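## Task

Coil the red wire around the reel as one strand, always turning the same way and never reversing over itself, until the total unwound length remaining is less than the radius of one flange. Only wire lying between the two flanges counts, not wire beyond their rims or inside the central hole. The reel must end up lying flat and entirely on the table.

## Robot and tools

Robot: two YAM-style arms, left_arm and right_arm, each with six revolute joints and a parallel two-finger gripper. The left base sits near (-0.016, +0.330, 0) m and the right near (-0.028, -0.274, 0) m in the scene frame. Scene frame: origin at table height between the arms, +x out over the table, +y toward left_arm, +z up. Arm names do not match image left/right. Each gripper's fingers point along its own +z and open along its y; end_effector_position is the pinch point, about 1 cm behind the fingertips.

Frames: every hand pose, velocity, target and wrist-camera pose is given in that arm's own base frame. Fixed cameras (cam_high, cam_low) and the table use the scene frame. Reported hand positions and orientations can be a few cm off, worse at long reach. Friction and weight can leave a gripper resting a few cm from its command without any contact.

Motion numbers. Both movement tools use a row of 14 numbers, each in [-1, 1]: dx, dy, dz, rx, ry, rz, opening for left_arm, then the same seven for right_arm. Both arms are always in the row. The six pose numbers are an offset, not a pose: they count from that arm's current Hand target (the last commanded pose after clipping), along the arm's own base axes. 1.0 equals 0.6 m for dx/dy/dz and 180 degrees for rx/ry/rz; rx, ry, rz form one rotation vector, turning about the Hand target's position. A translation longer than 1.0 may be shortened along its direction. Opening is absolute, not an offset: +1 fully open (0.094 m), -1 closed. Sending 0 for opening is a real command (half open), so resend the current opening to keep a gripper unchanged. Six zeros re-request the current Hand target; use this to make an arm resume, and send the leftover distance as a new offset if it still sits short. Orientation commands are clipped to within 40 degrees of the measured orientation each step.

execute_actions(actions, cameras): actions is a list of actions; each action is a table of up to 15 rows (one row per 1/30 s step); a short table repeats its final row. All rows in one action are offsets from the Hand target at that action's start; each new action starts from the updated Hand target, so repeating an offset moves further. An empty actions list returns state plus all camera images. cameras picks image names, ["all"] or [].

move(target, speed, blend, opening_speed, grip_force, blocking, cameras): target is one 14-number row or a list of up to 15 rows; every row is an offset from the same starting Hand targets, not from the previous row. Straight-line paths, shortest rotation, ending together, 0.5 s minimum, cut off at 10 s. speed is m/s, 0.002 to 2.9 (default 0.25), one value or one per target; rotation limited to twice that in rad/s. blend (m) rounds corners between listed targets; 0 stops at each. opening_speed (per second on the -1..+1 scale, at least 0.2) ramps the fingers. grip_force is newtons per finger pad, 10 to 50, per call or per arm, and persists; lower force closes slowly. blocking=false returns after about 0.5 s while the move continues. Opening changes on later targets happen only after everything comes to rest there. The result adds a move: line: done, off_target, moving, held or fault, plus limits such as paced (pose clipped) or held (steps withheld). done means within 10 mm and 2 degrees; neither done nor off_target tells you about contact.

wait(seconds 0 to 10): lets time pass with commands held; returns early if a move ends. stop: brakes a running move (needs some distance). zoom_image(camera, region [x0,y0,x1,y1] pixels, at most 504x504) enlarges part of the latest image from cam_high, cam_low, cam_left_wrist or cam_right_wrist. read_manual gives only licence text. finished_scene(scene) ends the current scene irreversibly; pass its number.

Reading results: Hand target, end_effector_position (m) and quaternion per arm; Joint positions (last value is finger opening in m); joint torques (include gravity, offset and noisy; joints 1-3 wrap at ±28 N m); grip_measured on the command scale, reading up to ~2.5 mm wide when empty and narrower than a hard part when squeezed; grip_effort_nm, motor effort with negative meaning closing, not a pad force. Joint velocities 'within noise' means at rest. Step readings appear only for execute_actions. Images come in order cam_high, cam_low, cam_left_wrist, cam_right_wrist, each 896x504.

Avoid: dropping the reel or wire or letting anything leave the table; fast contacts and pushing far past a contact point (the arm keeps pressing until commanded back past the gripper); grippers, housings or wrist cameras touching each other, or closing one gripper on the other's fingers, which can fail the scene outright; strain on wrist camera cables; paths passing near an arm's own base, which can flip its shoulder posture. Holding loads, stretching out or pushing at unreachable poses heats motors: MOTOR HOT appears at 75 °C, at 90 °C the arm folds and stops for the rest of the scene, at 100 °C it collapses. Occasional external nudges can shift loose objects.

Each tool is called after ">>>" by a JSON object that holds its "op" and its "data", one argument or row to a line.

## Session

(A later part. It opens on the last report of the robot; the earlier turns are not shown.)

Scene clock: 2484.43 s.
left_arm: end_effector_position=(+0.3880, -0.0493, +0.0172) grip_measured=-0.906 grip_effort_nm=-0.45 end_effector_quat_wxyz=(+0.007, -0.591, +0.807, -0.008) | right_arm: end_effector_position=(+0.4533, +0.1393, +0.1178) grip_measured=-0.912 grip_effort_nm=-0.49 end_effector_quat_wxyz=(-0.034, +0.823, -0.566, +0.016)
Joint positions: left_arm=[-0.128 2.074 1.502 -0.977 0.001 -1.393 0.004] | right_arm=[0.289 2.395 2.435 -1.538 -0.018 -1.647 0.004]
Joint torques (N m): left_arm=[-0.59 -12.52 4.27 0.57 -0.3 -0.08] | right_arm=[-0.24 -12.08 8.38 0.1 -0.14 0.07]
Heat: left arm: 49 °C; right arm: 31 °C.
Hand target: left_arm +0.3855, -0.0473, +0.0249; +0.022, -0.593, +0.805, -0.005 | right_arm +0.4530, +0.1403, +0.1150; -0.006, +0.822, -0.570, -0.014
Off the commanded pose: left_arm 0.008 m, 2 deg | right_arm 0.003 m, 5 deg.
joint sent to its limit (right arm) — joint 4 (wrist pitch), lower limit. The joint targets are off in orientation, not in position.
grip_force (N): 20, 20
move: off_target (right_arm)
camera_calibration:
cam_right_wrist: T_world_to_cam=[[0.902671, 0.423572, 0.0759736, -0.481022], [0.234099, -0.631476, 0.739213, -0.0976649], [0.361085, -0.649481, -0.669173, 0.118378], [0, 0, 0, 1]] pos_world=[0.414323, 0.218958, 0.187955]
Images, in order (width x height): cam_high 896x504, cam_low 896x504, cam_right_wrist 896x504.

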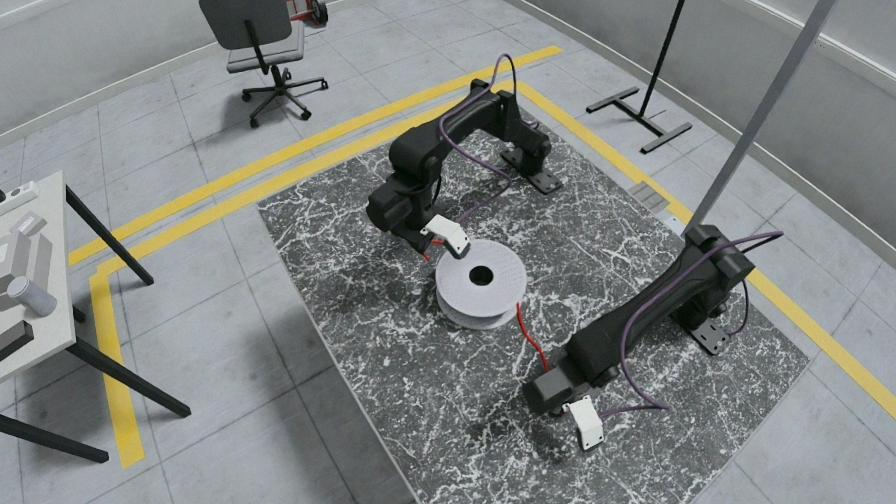

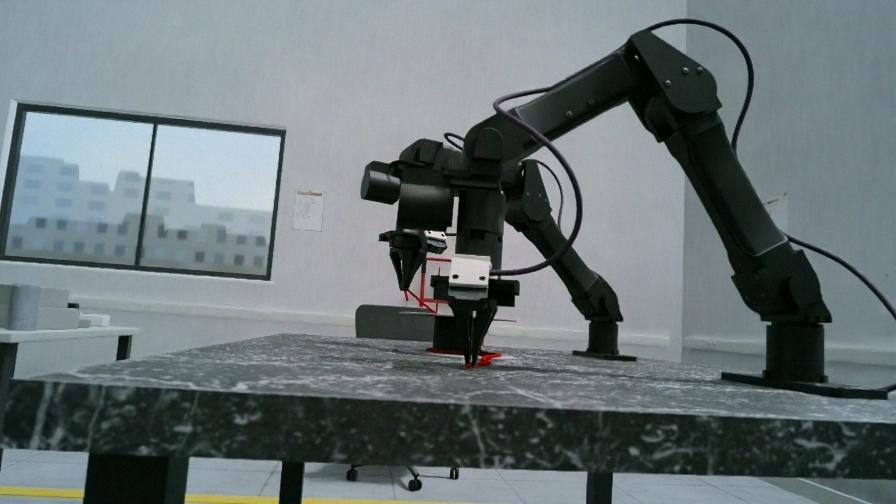

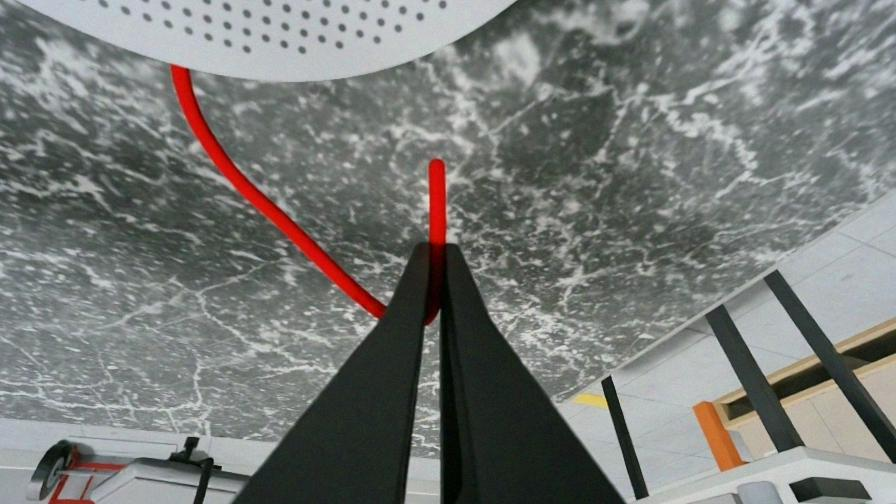

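>>> {"op": "move", "data": {
  "target": [
    [0,0,0,0,0,0,-1,0,0,-0.06,0,0,-0.28,-1],
    [0,0,0,0,0,0,-1,0,0,-0.13,0,0,-0.28,-1]
  ],
  "speed": [0.15,0.12],
  "blend": [0.02,0],
  "cameras": ["cam_high","cam_low","cam_right_wrist"]
}}

Scene clock: 2496.73 s.
left_arm: end_effector_position=(+0.3880, -0.0492, +0.0172) grip_measured=-0.906 grip_effort_nm=-0.45 end_effector_quat_wxyz=(+0.007, -0.591, +0.807, -0.008) | right_arm: end_effector_position=(+0.4534, +0.1393, +0.0448) grip_measured=-0.913 grip_effort_nm=-0.49 end_effector_quat_wxyz=(+0.013, -0.504, +0.863, +0.006)
Joint positions: left_arm=[-0.128 2.074 1.502 -0.977 0.001 -1.393 0.004] | right_arm=[0.289 2.41 2.171 -1.309 -0.018 -0.768 0.004]
Joint torques (N m): left_arm=[-0.58 -12.48 4.26 0.57 -0.3 -0.08] | right_arm=[-0.1 -13.97 4.75 0.47 -0.07 0.09]
Heat: left arm: 50 °C; right arm: 30 °C.
Hand target: left_arm +0.3855, -0.0472, +0.0249; +0.022, -0.593, +0.805, -0.005 | right_arm +0.4529, +0.1403, +0.0369; +0.011, -0.501, +0.866, +0.010
Off the commanded pose: left_arm 0.008 m, 2 deg | right_arm 0.008 m, 1 deg.
grip_force (N): 20, 20
move: done
camera_calibration:
cam_right_wrist: T_world_to_cam=[[0.904344, -0.426753, 0.00656652, -0.35468], [-0.297554, -0.619377, 0.726522, 0.196176], [-0.305978, -0.65898, -0.687112, 0.374147], [0, 0, 0, 1]] pos_world=[0.493607, 0.216701, 0.116883]
Images, in order (width x height): cam_high 896x504, cam_low 896x504, cam_right_wrist 896x504.

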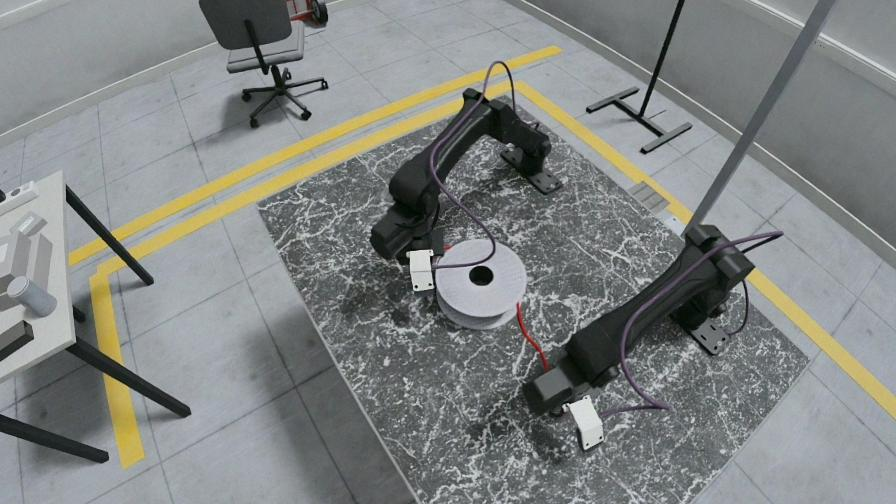

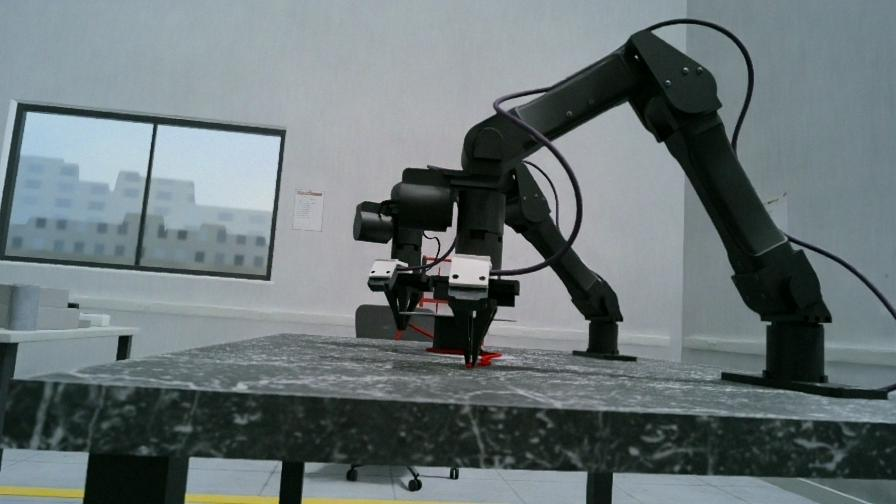

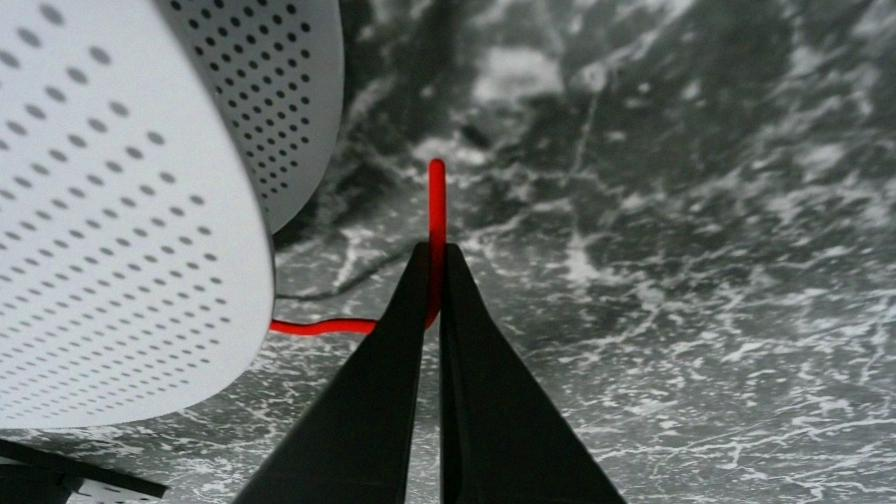

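>>> {"op": "move", "data": {
  "target": [
    [0,0,0,0,0,0,-1,0.0585,0.097,0,0,0,0,-1],
    [0,0,0,0,0,0,-1,0.0585,0.175,0,0,0,0.1,-1]
  ],
  "speed": [0.1,0.1],
  "blend": [0.02,0],
  "cameras": ["cam_high","cam_low","cam_right_wrist"]
}}

Scene clock: 2508.07 s.
left_arm: end_effector_position=(+0.3880, -0.0492, +0.0172) grip_measured=-0.906 grip_effort_nm=-0.45 end_effector_quat_wxyz=(+0.007, -0.591, +0.807, -0.008) | right_arm: end_effector_position=(+0.4821, +0.2383, +0.0433) grip_measured=-0.913 grip_effort_nm=-0.49 end_effector_quat_wxyz=(+0.064, -0.622, +0.780, -0.005)
Joint positions: left_arm=[-0.128 2.074 1.502 -0.977 0.001 -1.393 0.004] | right_arm=[0.451 2.766 2.833 -1.51 -0.018 -0.894 0.004]
Joint torques (N m): left_arm=[-0.57 -12.49 4.25 0.56 -0.29 -0.08] | right_arm=[0.08 -13.65 8.47 0.69 -0.11 -0.12]
Heat: left arm: 50 °C; right arm: 31 °C.
Hand target: left_arm +0.3854, -0.0472, +0.0249; +0.022, -0.593, +0.805, -0.005 | right_arm +0.4882, +0.2452, +0.0371; +0.010, -0.630, +0.777, +0.012
Off the commanded pose: left_arm 0.008 m, 2 deg | right_arm 0.011 m, 7 deg.
elbow stopped short (right arm): the move would have taken joint 3 (elbow) straighter than the controller allows.
grip_force (N): 20, 20
move: off_target (right_arm)
camera_calibration:
cam_right_wrist: T_world_to_cam=[[0.983315, -0.154362, 0.0962463, -0.445203], [-0.178105, -0.709311, 0.682023, 0.232855], [-0.0370102, -0.687786, -0.724969, 0.325882], [0, 0, 0, 1]] pos_world=[0.491309, 0.320582, 0.120291]
Images, in order (width x height): cam_high 896x504, cam_low 896x504, cam_right_wrist 896x504.

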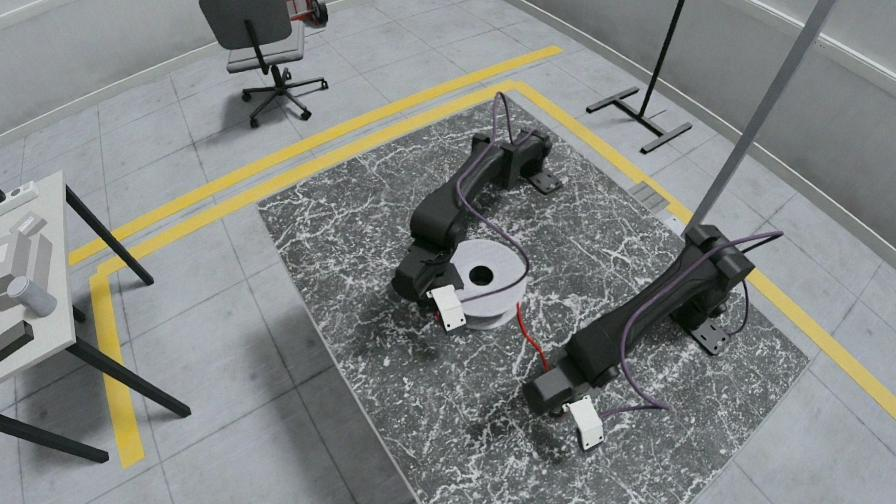

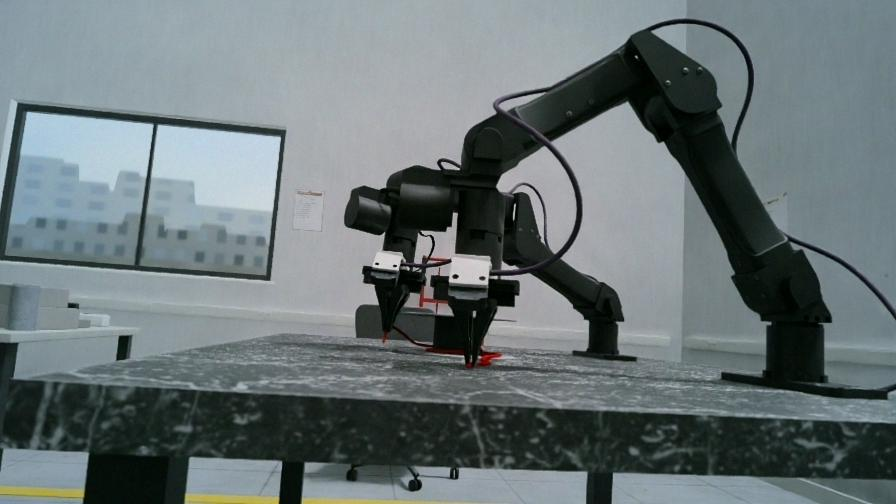

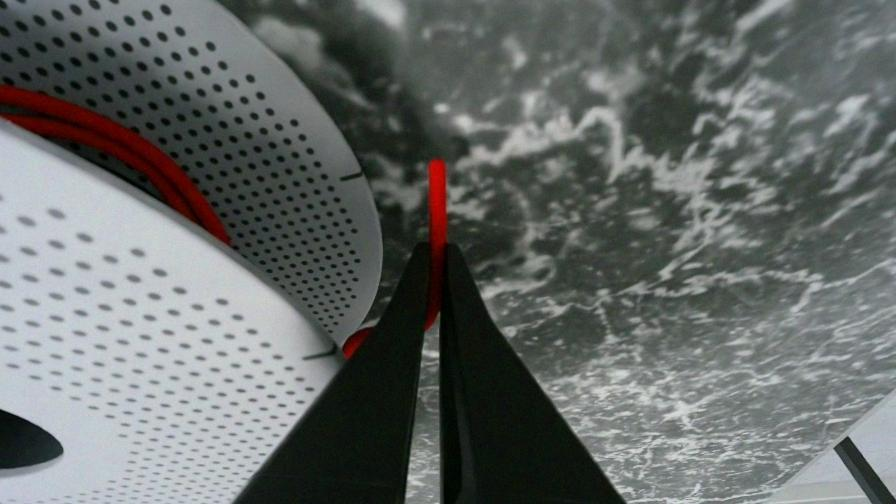

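>>> {"op": "zoom_image", "data": {
  "camera": "cam_low",
  "region": [340, 260, 560, 390]
}}

>>> {"op": "zoom_image", "data": {
  "camera": "cam_right_wrist",
  "region": [0, 40, 500, 504]
}}

Scaled by 2.291 from the camera's 896x504 image, which has a finer 1280x720 frame.

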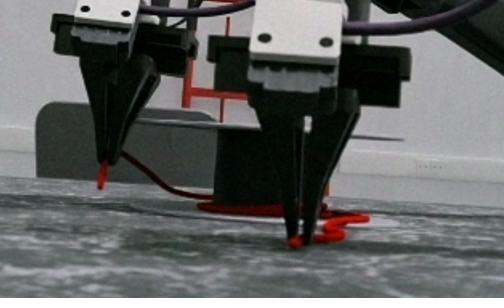

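Scaled by 1.008 from the camera's 896x504 image, which has a finer 1280x720 frame.

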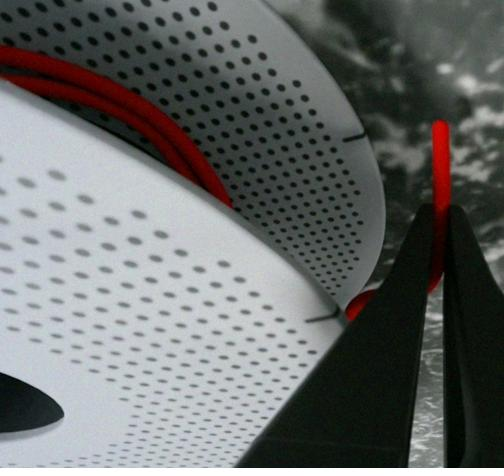

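>>> {"op": "move", "data": {
  "target": [0,0,0,0,0,0,-1,-0.008,-0.005,0,0,0,0.27,-1],
  "speed": 0.15,
  "cameras": ["cam_low","cam_right_wrist"]
}}

Scene clock: 2557.30 s.
left_arm: end_effector_position=(+0.3880, -0.0492, +0.0172) grip_measured=-0.906 grip_effort_nm=-0.45 end_effector_quat_wxyz=(+0.007, -0.591, +0.807, -0.008) | right_arm: end_effector_position=(+0.4832, +0.2406, +0.0436) grip_measured=-0.913 grip_effort_nm=-0.49 end_effector_quat_wxyz=(-0.062, +0.888, -0.455, +0.030)
Joint positions: left_arm=[-0.128 2.074 1.502 -0.977 0.001 -1.393 0.004] | right_arm=[0.451 2.766 2.833 -1.502 -0.027 -1.74 0.004]
Joint torques (N m): left_arm=[-0.57 -12.49 4.26 0.56 -0.29 -0.09] | right_arm=[0.23 -13.68 8.43 0.36 -0.04 -0.18]
Heat: left arm: 50 °C; right arm: 32 °C.
Hand target: left_arm +0.3854, -0.0473, +0.0249; +0.022, -0.593, +0.805, -0.005 | right_arm +0.4834, +0.2423, +0.0371; -0.004, +0.894, -0.449, -0.015
Off the commanded pose: left_arm 0.008 m, 2 deg | right_arm 0.007 m, 9 deg.
elbow stopped short (right arm): the move would have taken joint 3 (elbow) straighter than the controller allows.
grip_force (N): 20, 20
move: off_target (right_arm)
camera_calibration:
cam_right_wrist: T_world_to_cam=[[0.759815, 0.635021, 0.139388, -0.529922], [0.343259, -0.573916, 0.743501, -0.0526912], [0.552136, -0.517077, -0.654047, -0.00111773], [0, 0, 0, 1]] pos_world=[0.421347, 0.305694, 0.11231]
Images, in order (width x height): cam_low 896x504, cam_right_wrist 896x504.

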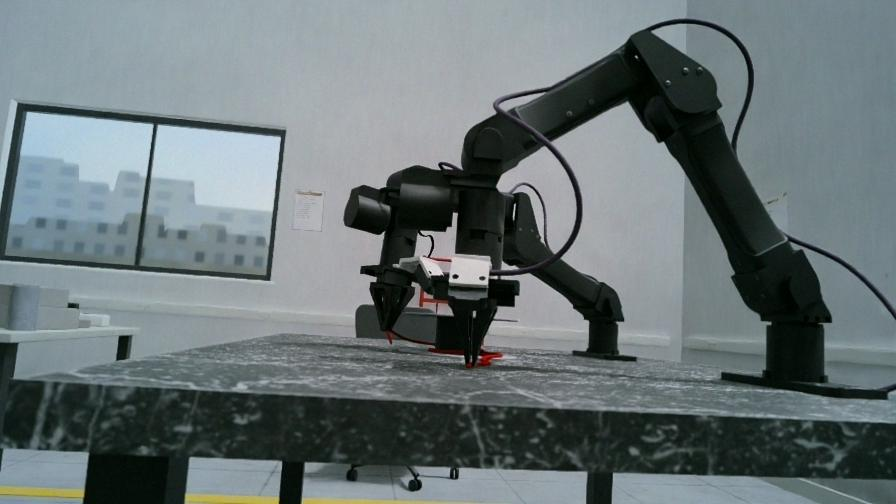

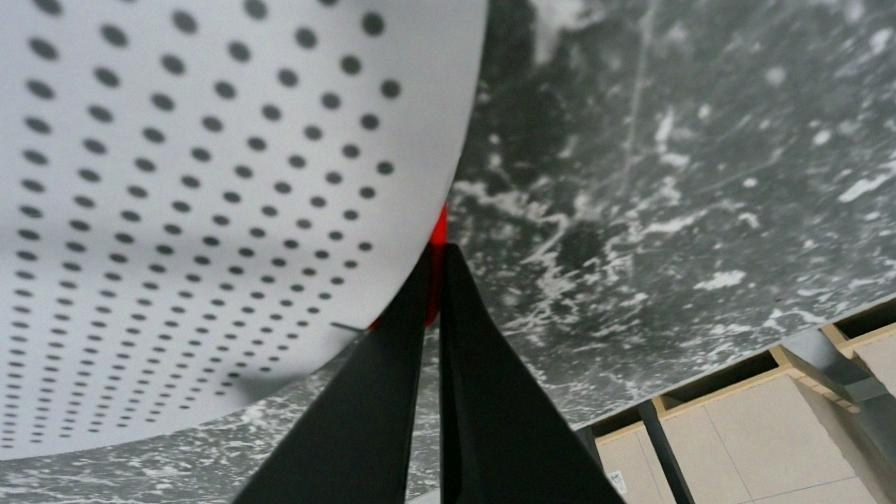

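>>> {"op": "move", "data": {
  "target": [0,0,0,0,0,0,-1,0,0,0,0,0,0,-0.82],
  "speed": 0.05,
  "opening_speed": 0.3,
  "cameras": ["cam_low","cam_right_wrist"]
}}

Scene clock: 2566.83 s.
left_arm: end_effector_position=(+0.3880, -0.0492, +0.0172) grip_measured=-0.906 grip_effort_nm=-0.45 end_effector_quat_wxyz=(+0.007, -0.591, +0.807, -0.008) | right_arm: end_effector_position=(+0.4835, +0.2402, +0.0436) grip_measured=-0.822 grip_effort_nm=0.11 end_effector_quat_wxyz=(-0.061, +0.888, -0.455, +0.031)
Joint positions: left_arm=[-0.128 2.074 1.502 -0.977 0.001 -1.393 0.004] | right_arm=[0.451 2.766 2.833 -1.502 -0.024 -1.742 0.008]
Joint torques (N m): left_arm=[-0.59 -12.49 4.22 0.56 -0.28 -0.08] | right_arm=[-0.08 -13.67 8.38 0.34 -0.06 -0.17]
Heat: left arm: 51 °C; right arm: 32 °C.
Hand target: left_arm +0.3854, -0.0473, +0.0249; +0.022, -0.593, +0.805, -0.005 | right_arm +0.4834, +0.2423, +0.0371; -0.004, +0.894, -0.448, -0.015
Off the commanded pose: left_arm 0.008 m, 2 deg | right_arm 0.007 m, 9 deg.
elbow stopped short (right arm): the move would have taken joint 3 (elbow) straighter than the controller allows.
grip_force (N): 20, 20
move: off_target (right_arm)
camera_calibration:
cam_right_wrist: T_world_to_cam=[[0.758618, 0.636592, 0.138744, -0.529532], [0.343177, -0.57143, 0.745451, -0.0536387], [0.553831, -0.517899, -0.65196, -0.00221272], [0, 0, 0, 1]] pos_world=[0.421345, 0.305299, 0.112012]
Images, in order (width x height): cam_low 896x504, cam_right_wrist 896x504.

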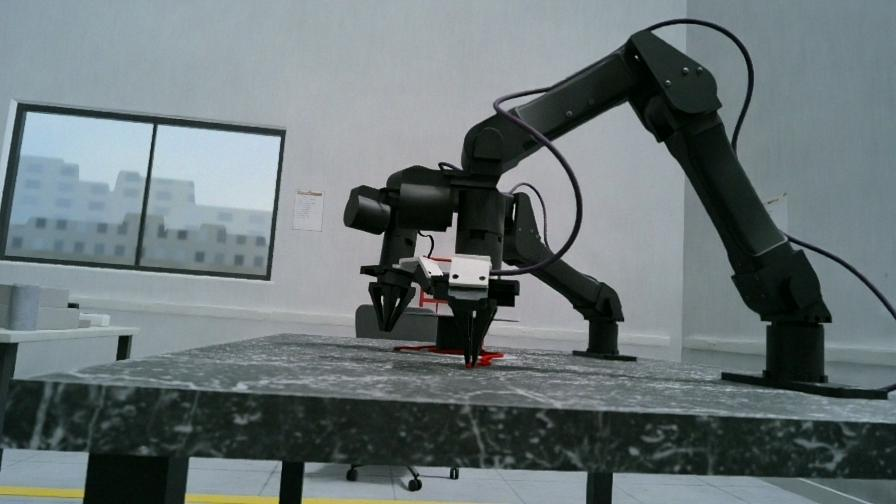

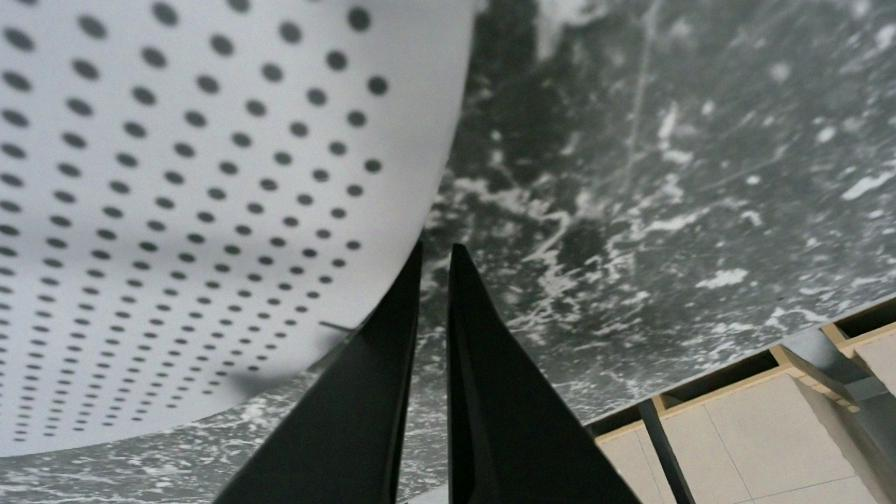

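>>> {"op": "zoom_image", "data": {
  "camera": "cam_low",
  "region": [340, 290, 560, 390]
}}

Scaled by 2.291 from the camera's 896x504 image, which has a finer 1280x720 frame.

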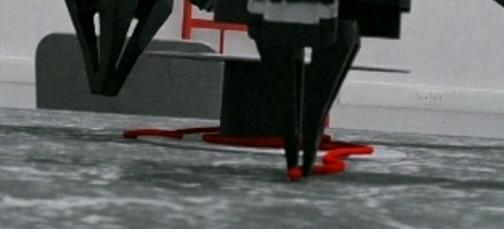

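>>> {"op": "move", "data": {
  "target": [
    [0,0,0,0,0,0,-1,0,0,0.05,0,0,0,-0.82],
    [0,0,0,0,0,0,-1,-0.05,0.0,0.12,0,0,0,-0.82]
  ],
  "speed": [0.08,0.15],
  "blend": [0.01,0],
  "cameras": ["cam_high","cam_low","cam_right_wrist"]
}}

Scene clock: 2579.37 s.
left_arm: end_effector_position=(+0.3880, -0.0492, +0.0172) grip_measured=-0.906 grip_effort_nm=-0.45 end_effector_quat_wxyz=(+0.007, -0.591, +0.807, -0.008) | right_arm: end_effector_position=(+0.4619, +0.2451, +0.1017) grip_measured=-0.822 grip_effort_nm=0.11 end_effector_quat_wxyz=(-0.075, +0.892, -0.444, +0.042)
Joint positions: left_arm=[-0.128 2.074 1.502 -0.977 0.001 -1.393 0.004] | right_arm=[0.479 2.596 2.733 -1.536 -0.02 -1.737 0.008]
Joint torques (N m): left_arm=[-0.57 -12.48 4.26 0.57 -0.29 -0.09] | right_arm=[-0.14 -18.28 4.6 0.3 -0.11 0.12]
Heat: left arm: 51 °C; right arm: 32 °C.
Hand target: left_arm +0.3854, -0.0473, +0.0249; +0.022, -0.593, +0.805, -0.005 | right_arm +0.4534, +0.2422, +0.1091; -0.004, +0.894, -0.449, -0.015
Off the commanded pose: left_arm 0.008 m, 2 deg | right_arm 0.012 m, 10 deg.
elbow stopped short (right arm): the move would have taken joint 3 (elbow) straighter than the controller allows.
joint sent to its limit (right arm) — joint 4 (wrist pitch), lower limit. The joint targets are off in orientation, not in position.
grip_force (N): 20, 20
move: off_target (right_arm)
camera_calibration:
cam_right_wrist: T_world_to_cam=[[0.739266, 0.651005, 0.172273, -0.52236], [0.330956, -0.574025, 0.748974, -0.0808079], [0.586475, -0.496677, -0.639812, 0.0286496], [0, 0, 0, 1]] pos_world=[0.396105, 0.307902, 0.168842]
Images, in order (width x height): cam_high 896x504, cam_low 896x504, cam_right_wrist 896x504.

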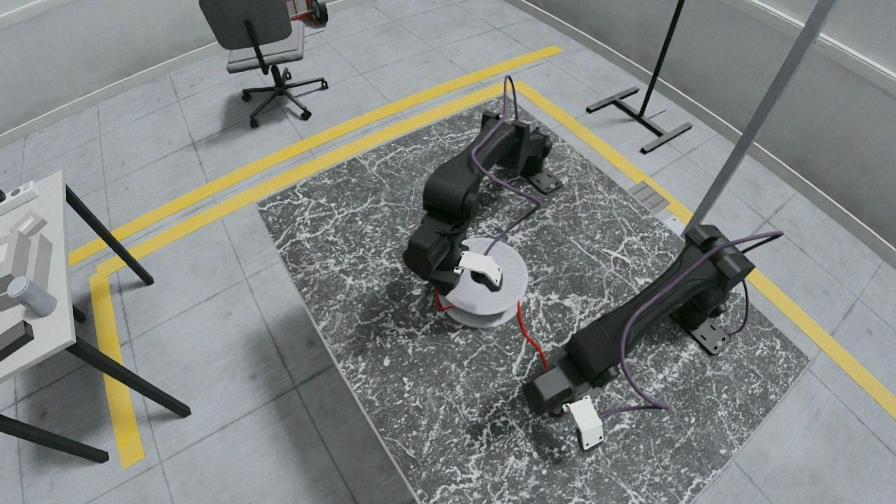

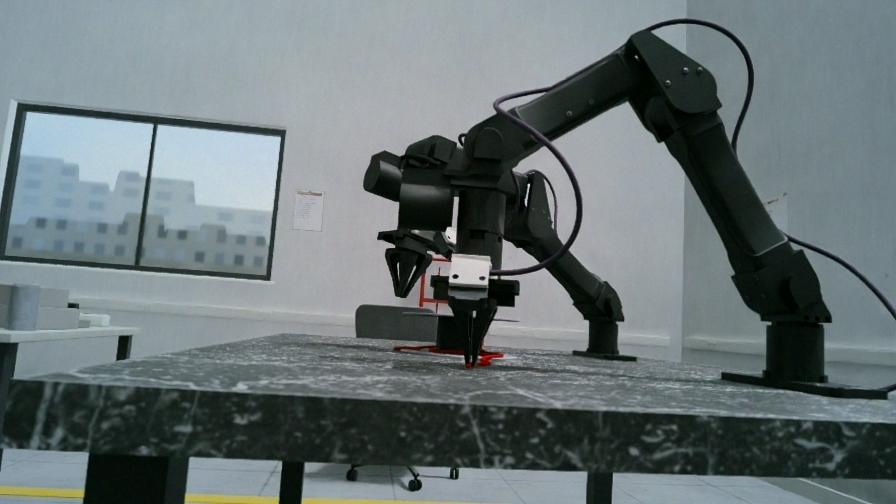

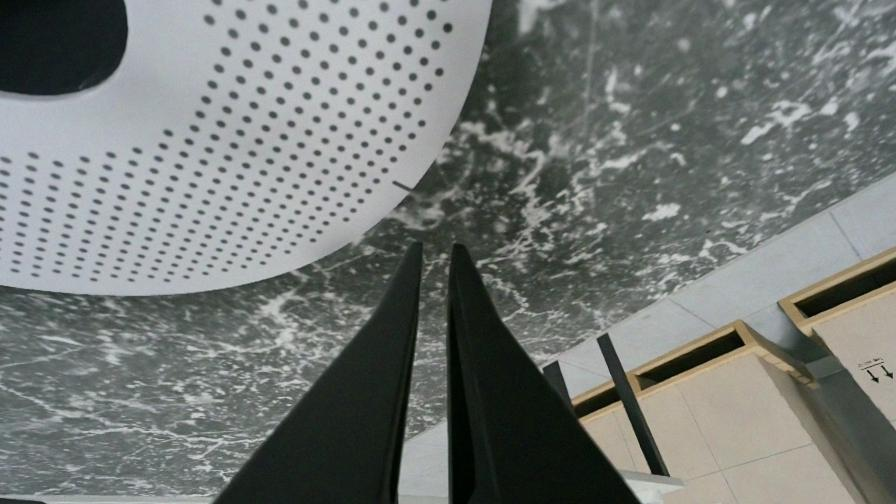

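>>> {"op": "zoom_image", "data": {
  "camera": "cam_high",
  "region": [410, 220, 560, 360]
}}

>>> {"op": "zoom_image", "data": {
  "camera": "cam_low",
  "region": [370, 290, 520, 380]
}}

Scaled by 3.360 from the camera's 896x504 image, which has a finer 1280x720 frame.

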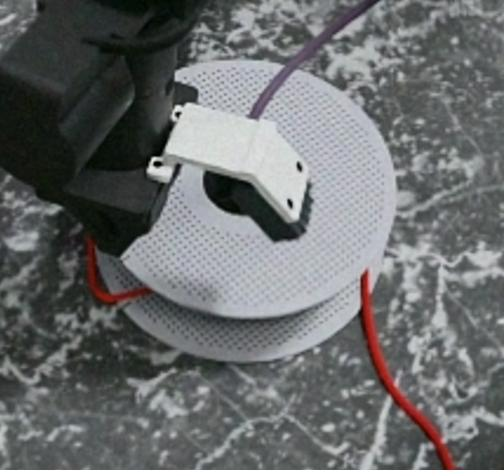

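Scaled by 3.360 from the camera's 896x504 image, which has a finer 1280x720 frame.

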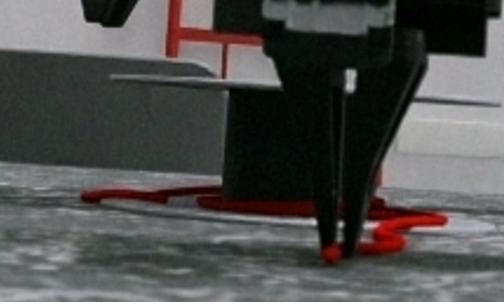

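>>> {"op": "move", "data": {
  "target": [
    [0,0,0,0,0,0,-1,-0.149,0.0,0.01,0,0,-0.58,-1],
    [0,0,0,0,0,0,-1,-0.149,0.0,0.01,0,0,0.84,-1]
  ],
  "speed": [0.3,0.4],
  "blend": [0.02,0],
  "cameras": ["cam_high","cam_low","cam_right_wrist"]
}}

Scene clock: 2597.63 s.
left_arm: end_effector_position=(+0.3880, -0.0492, +0.0172) grip_measured=-0.906 grip_effort_nm=-0.45 end_effector_quat_wxyz=(+0.007, -0.591, +0.807, -0.008) | right_arm: end_effector_position=(+0.3636, +0.2427, +0.1063) grip_measured=-0.994 grip_effort_nm=-0.36 end_effector_quat_wxyz=(+0.005, +0.654, +0.756, -0.008)
Joint positions: left_arm=[-0.128 2.074 1.502 -0.977 0.001 -1.393 0.004] | right_arm=[0.592 2.275 2.182 -1.49 0.014 2.019 0]
Joint torques (N m): left_arm=[-0.61 -12.51 4.21 0.56 -0.29 -0.09] | right_arm=[0.42 -13.49 8.27 -0.13 0.2 0.16]
Heat: left arm: 51 °C; right arm: 33 °C.
Hand target: left_arm +0.3854, -0.0473, +0.0249; +0.022, -0.593, +0.805, -0.005 | right_arm +0.3639, +0.2424, +0.1150; +0.013, +0.657, +0.754, -0.007
Off the commanded pose: left_arm 0.008 m, 2 deg | right_arm 0.009 m, 1 deg.
grip_force (N): 20, 20
move: done
camera_calibration:
cam_right_wrist: T_world_to_cam=[[-0.976464, -0.215539, 0.00784165, 0.402666], [-0.140674, 0.664018, 0.734365, -0.180595], [-0.163491, 0.715977, -0.67871, 0.0706194], [0, 0, 0, 1]] pos_world=[0.379329, 0.156147, 0.177395]
Images, in order (width x height): cam_high 896x504, cam_low 896x504, cam_right_wrist 896x504.

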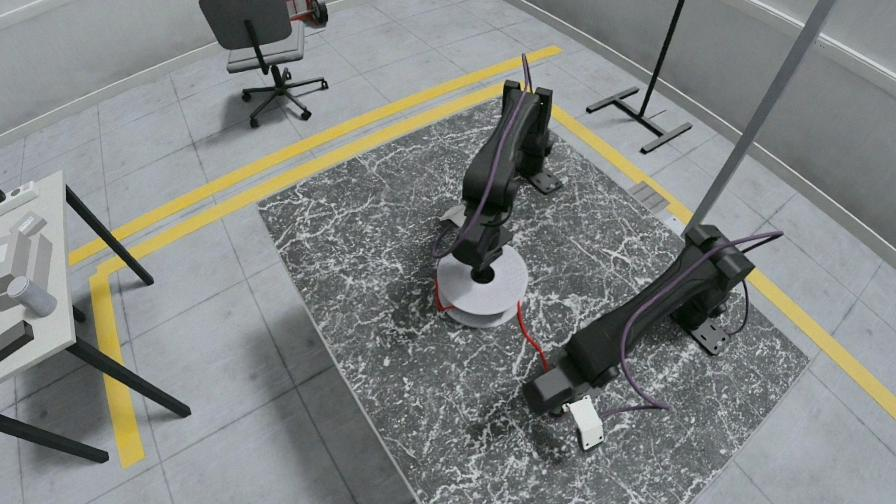

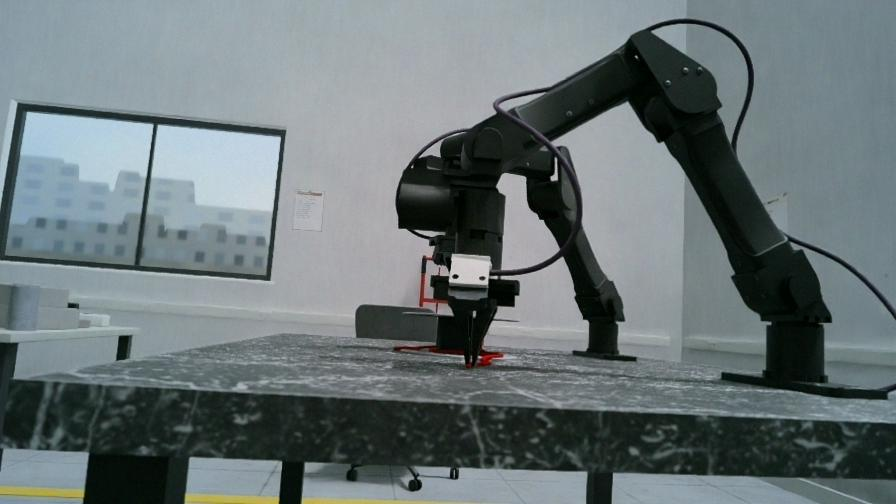

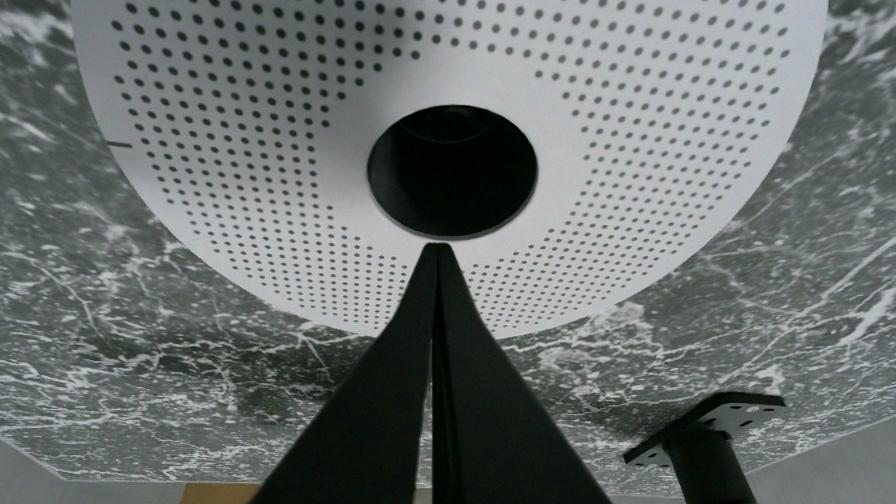

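>>> {"op": "move", "data": {
  "target": [
    [0,0,0,0,0,0,-1,-0.0113,-0.004,-0.03,0,0,0,-1],
    [0,0,0,0,0,0,-1,-0.0113,-0.004,-0.118,0,0,0,-1]
  ],
  "speed": [0.1,0.1],
  "cameras": ["cam_right_wrist"]
}}

Scene clock: 2607.17 s.
left_arm: end_effector_position=(+0.3880, -0.0492, +0.0172) grip_measured=-0.906 grip_effort_nm=-0.45 end_effector_quat_wxyz=(+0.007, -0.591, +0.807, -0.008) | right_arm: end_effector_position=(+0.3581, +0.2408, +0.0387) grip_measured=-0.994 grip_effort_nm=-0.36 end_effector_quat_wxyz=(+0.004, +0.655, +0.756, -0.013)
Joint positions: left_arm=[-0.128 2.074 1.502 -0.977 0.001 -1.393 0.004] | right_arm=[0.596 2.258 1.885 -1.22 0.015 2.024 0]
Joint torques (N m): left_arm=[-0.57 -12.48 4.25 0.57 -0.29 -0.09] | right_arm=[0.42 -15.84 4.37 0.31 0.19 0.15]
Heat: left arm: 51 °C; right arm: 34 °C.
Hand target: left_arm +0.3854, -0.0473, +0.0249; +0.022, -0.593, +0.805, -0.005 | right_arm +0.3573, +0.2398, +0.0443; +0.014, +0.657, +0.754, -0.007
Off the commanded pose: left_arm 0.008 m, 2 deg | right_arm 0.006 m, 1 deg.
grip_force (N): 20, 20
move: done
camera_calibration:
cam_right_wrist: T_world_to_cam=[[-0.976677, -0.214013, 0.0173462, 0.396721], [-0.133626, 0.669076, 0.731082, -0.1341], [-0.168067, 0.711713, -0.682069, 0.027918], [0, 0, 0, 1]] pos_world=[0.374241, 0.154757, 0.110198]
Images, in order (width x height): cam_right_wrist 896x504.

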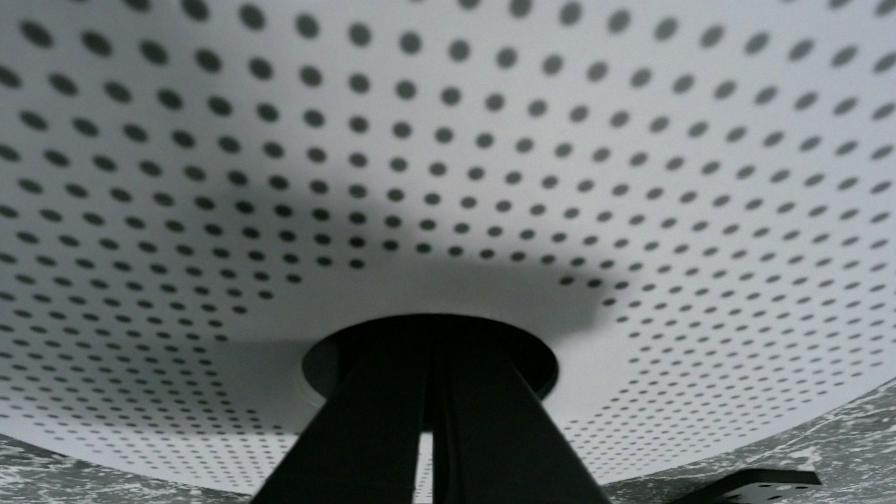

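>>> {"op": "move", "data": {
  "target": [
    [0,0,0,0,0,0,-1,0,0,0.022,0,0,0,-1],
    [0,0,0,0,0,0,-1,0,0,0.022,0,0,0,0.05]
  ],
  "speed": [0.1,0.1],
  "opening_speed": 0.4,
  "cameras": ["cam_right_wrist"]
}}

Scene clock: 2615.87 s.
left_arm: end_effector_position=(+0.3880, -0.0492, +0.0172) grip_measured=-0.906 grip_effort_nm=-0.45 end_effector_quat_wxyz=(+0.007, -0.591, +0.807, -0.008) | right_arm: end_effector_position=(+0.3587, +0.2406, +0.0615) grip_measured=-0.128 grip_effort_nm=1.25 end_effector_quat_wxyz=(+0.009, +0.656, +0.755, +0.001)
Joint positions: left_arm=[-0.128 2.074 1.502 -0.977 0.001 -1.393 0.004] | right_arm=[0.596 2.215 1.905 -1.253 0.017 2.027 0.041]
Joint torques (N m): left_arm=[-0.58 -12.49 4.23 0.57 -0.29 -0.08] | right_arm=[0.42 -12.04 5.98 0.16 0.15 0.13]
Heat: left arm: 51 °C; right arm: 35 °C.
Hand target: left_arm +0.3854, -0.0473, +0.0249; +0.022, -0.593, +0.805, -0.005 | right_arm +0.3572, +0.2398, +0.0574; +0.013, +0.657, +0.754, -0.008
Off the commanded pose: left_arm 0.008 m, 2 deg | right_arm 0.004 m, 1 deg.
grip_force (N): 20, 20
move: done; target 2's new opening was sent with right_arm's hand 0.019 m and 2 deg from that target
camera_calibration:
cam_right_wrist: T_world_to_cam=[[-0.977319, -0.211432, -0.0119717, 0.398278], [-0.151497, 0.658539, 0.73714, -0.141946], [-0.147971, 0.722235, -0.675634, 0.03357], [0, 0, 0, 1]] pos_world=[0.372708, 0.15344, 0.132083]
Images, in order (width x height): cam_right_wrist 896x504.

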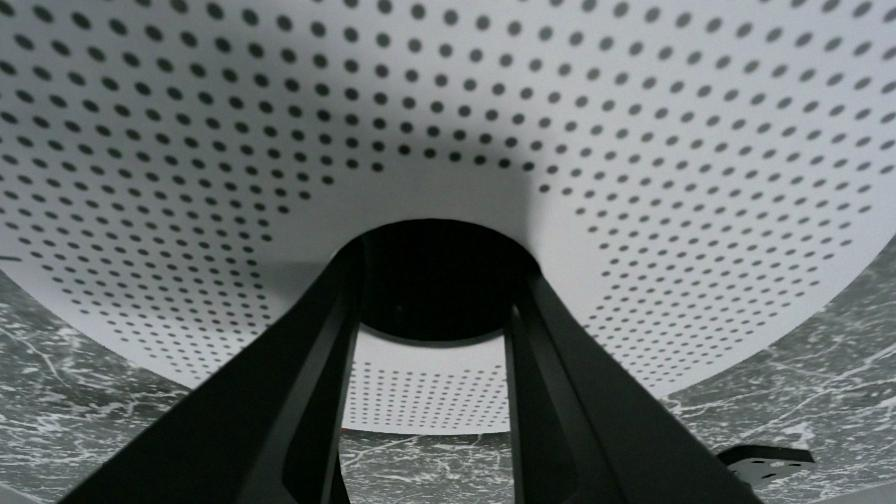

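>>> {"op": "move", "data": {
  "target": [
    [-0.016,-0.058,0.0,0,0,0,-1,0,0,-0.015,0,0,0.333,0.05]
  ],
  "speed": [0.17],
  "cameras": ["cam_high","cam_low","cam_right_wrist"]
}}

Scene clock: 2631.03 s.
left_arm: end_effector_position=(+0.3785, -0.0845, +0.0174) grip_measured=-0.906 grip_effort_nm=-0.45 end_effector_quat_wxyz=(+0.007, -0.591, +0.807, -0.007) | right_arm: end_effector_position=(+0.3610, +0.2420, +0.0646) grip_measured=-0.085 grip_effort_nm=1.25 end_effector_quat_wxyz=(+0.022, +0.210, +0.977, +0.010)
Joint positions: left_arm=[-0.223 2.063 1.486 -0.973 -0.002 -1.488 0.004] | right_arm=[0.596 2.185 1.868 -1.209 0.018 1.02 0.043]
Joint torques (N m): left_arm=[-0.58 -12.38 4.23 0.55 -0.31 -0.1] | right_arm=[0.03 -11.6 3.02 0.68 0.06 -0.44]
Heat: left arm: 51 °C; right arm: 33 °C.
Hand target: left_arm +0.3759, -0.0820, +0.0249; +0.022, -0.593, +0.805, -0.005 | right_arm +0.3573, +0.2398, +0.0484; +0.016, +0.192, +0.981, +0.000
Off the commanded pose: left_arm 0.008 m, 2 deg | right_arm 0.017 m, 3 deg.
grip_force (N): 20, 20
move: off_target (right_arm)
camera_calibration:
cam_right_wrist: T_world_to_cam=[[-0.343397, -0.93888, -0.0241308, 0.34891], [-0.65928, 0.222674, 0.718169, 0.145177], [-0.668901, 0.262526, -0.69545, 0.335595], [0, 0, 0, 1]] pos_world=[0.440006, 0.207155, 0.137547]
Images, in order (width x height): cam_high 896x504, cam_low 896x504, cam_right_wrist 896x504.

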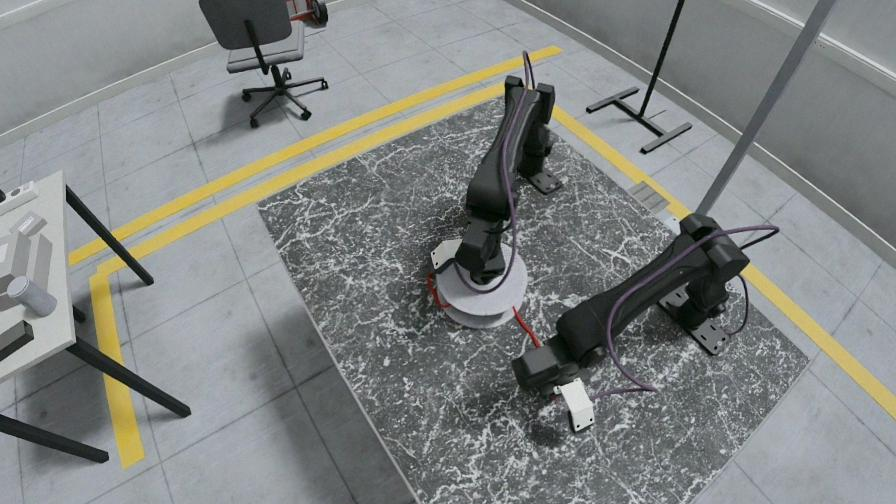

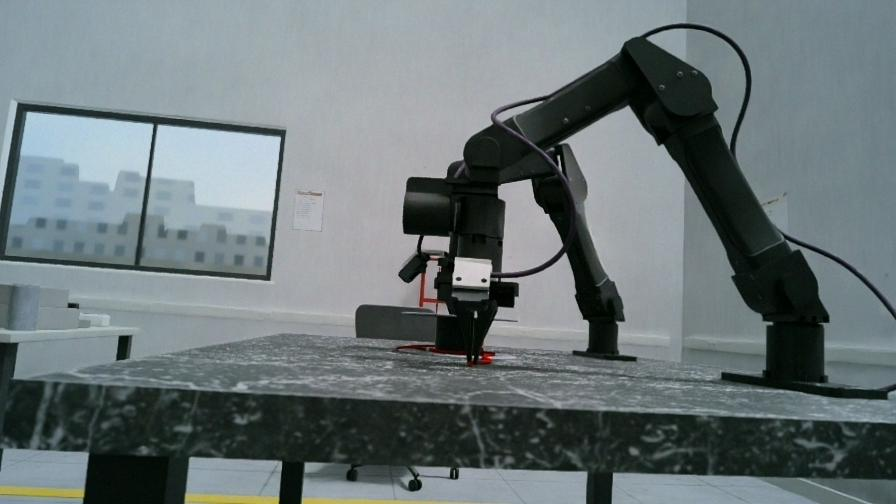

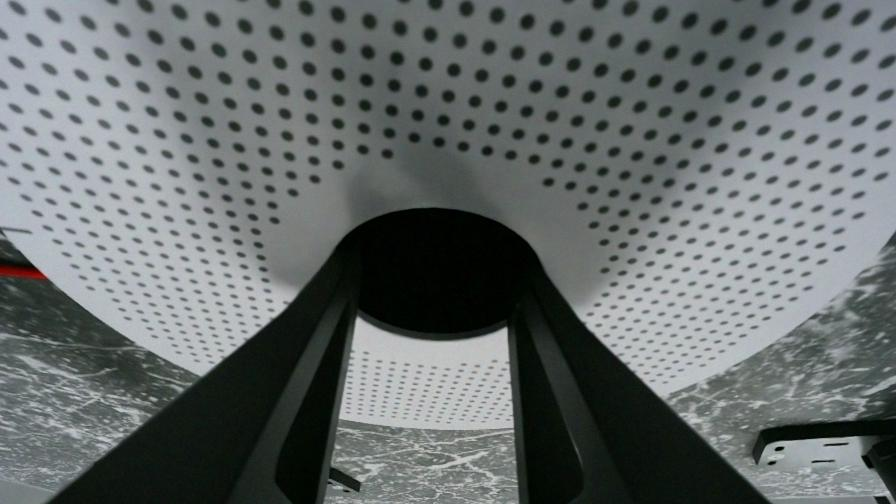

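>>> {"op": "zoom_image", "data": {
  "camera": "cam_high",
  "region": [410, 220, 560, 400]
}}

>>> {"op": "zoom_image", "data": {
  "camera": "cam_low",
  "region": [370, 290, 520, 380]
}}

Scaled by 2.800 from the camera's 896x504 image, which has a finer 1280x720 frame.

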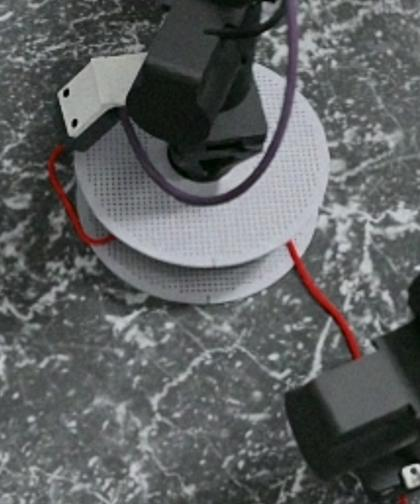

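Scaled by 3.360 from the camera's 896x504 image, which has a finer 1280x720 frame.

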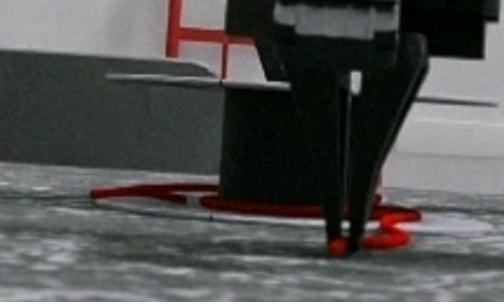

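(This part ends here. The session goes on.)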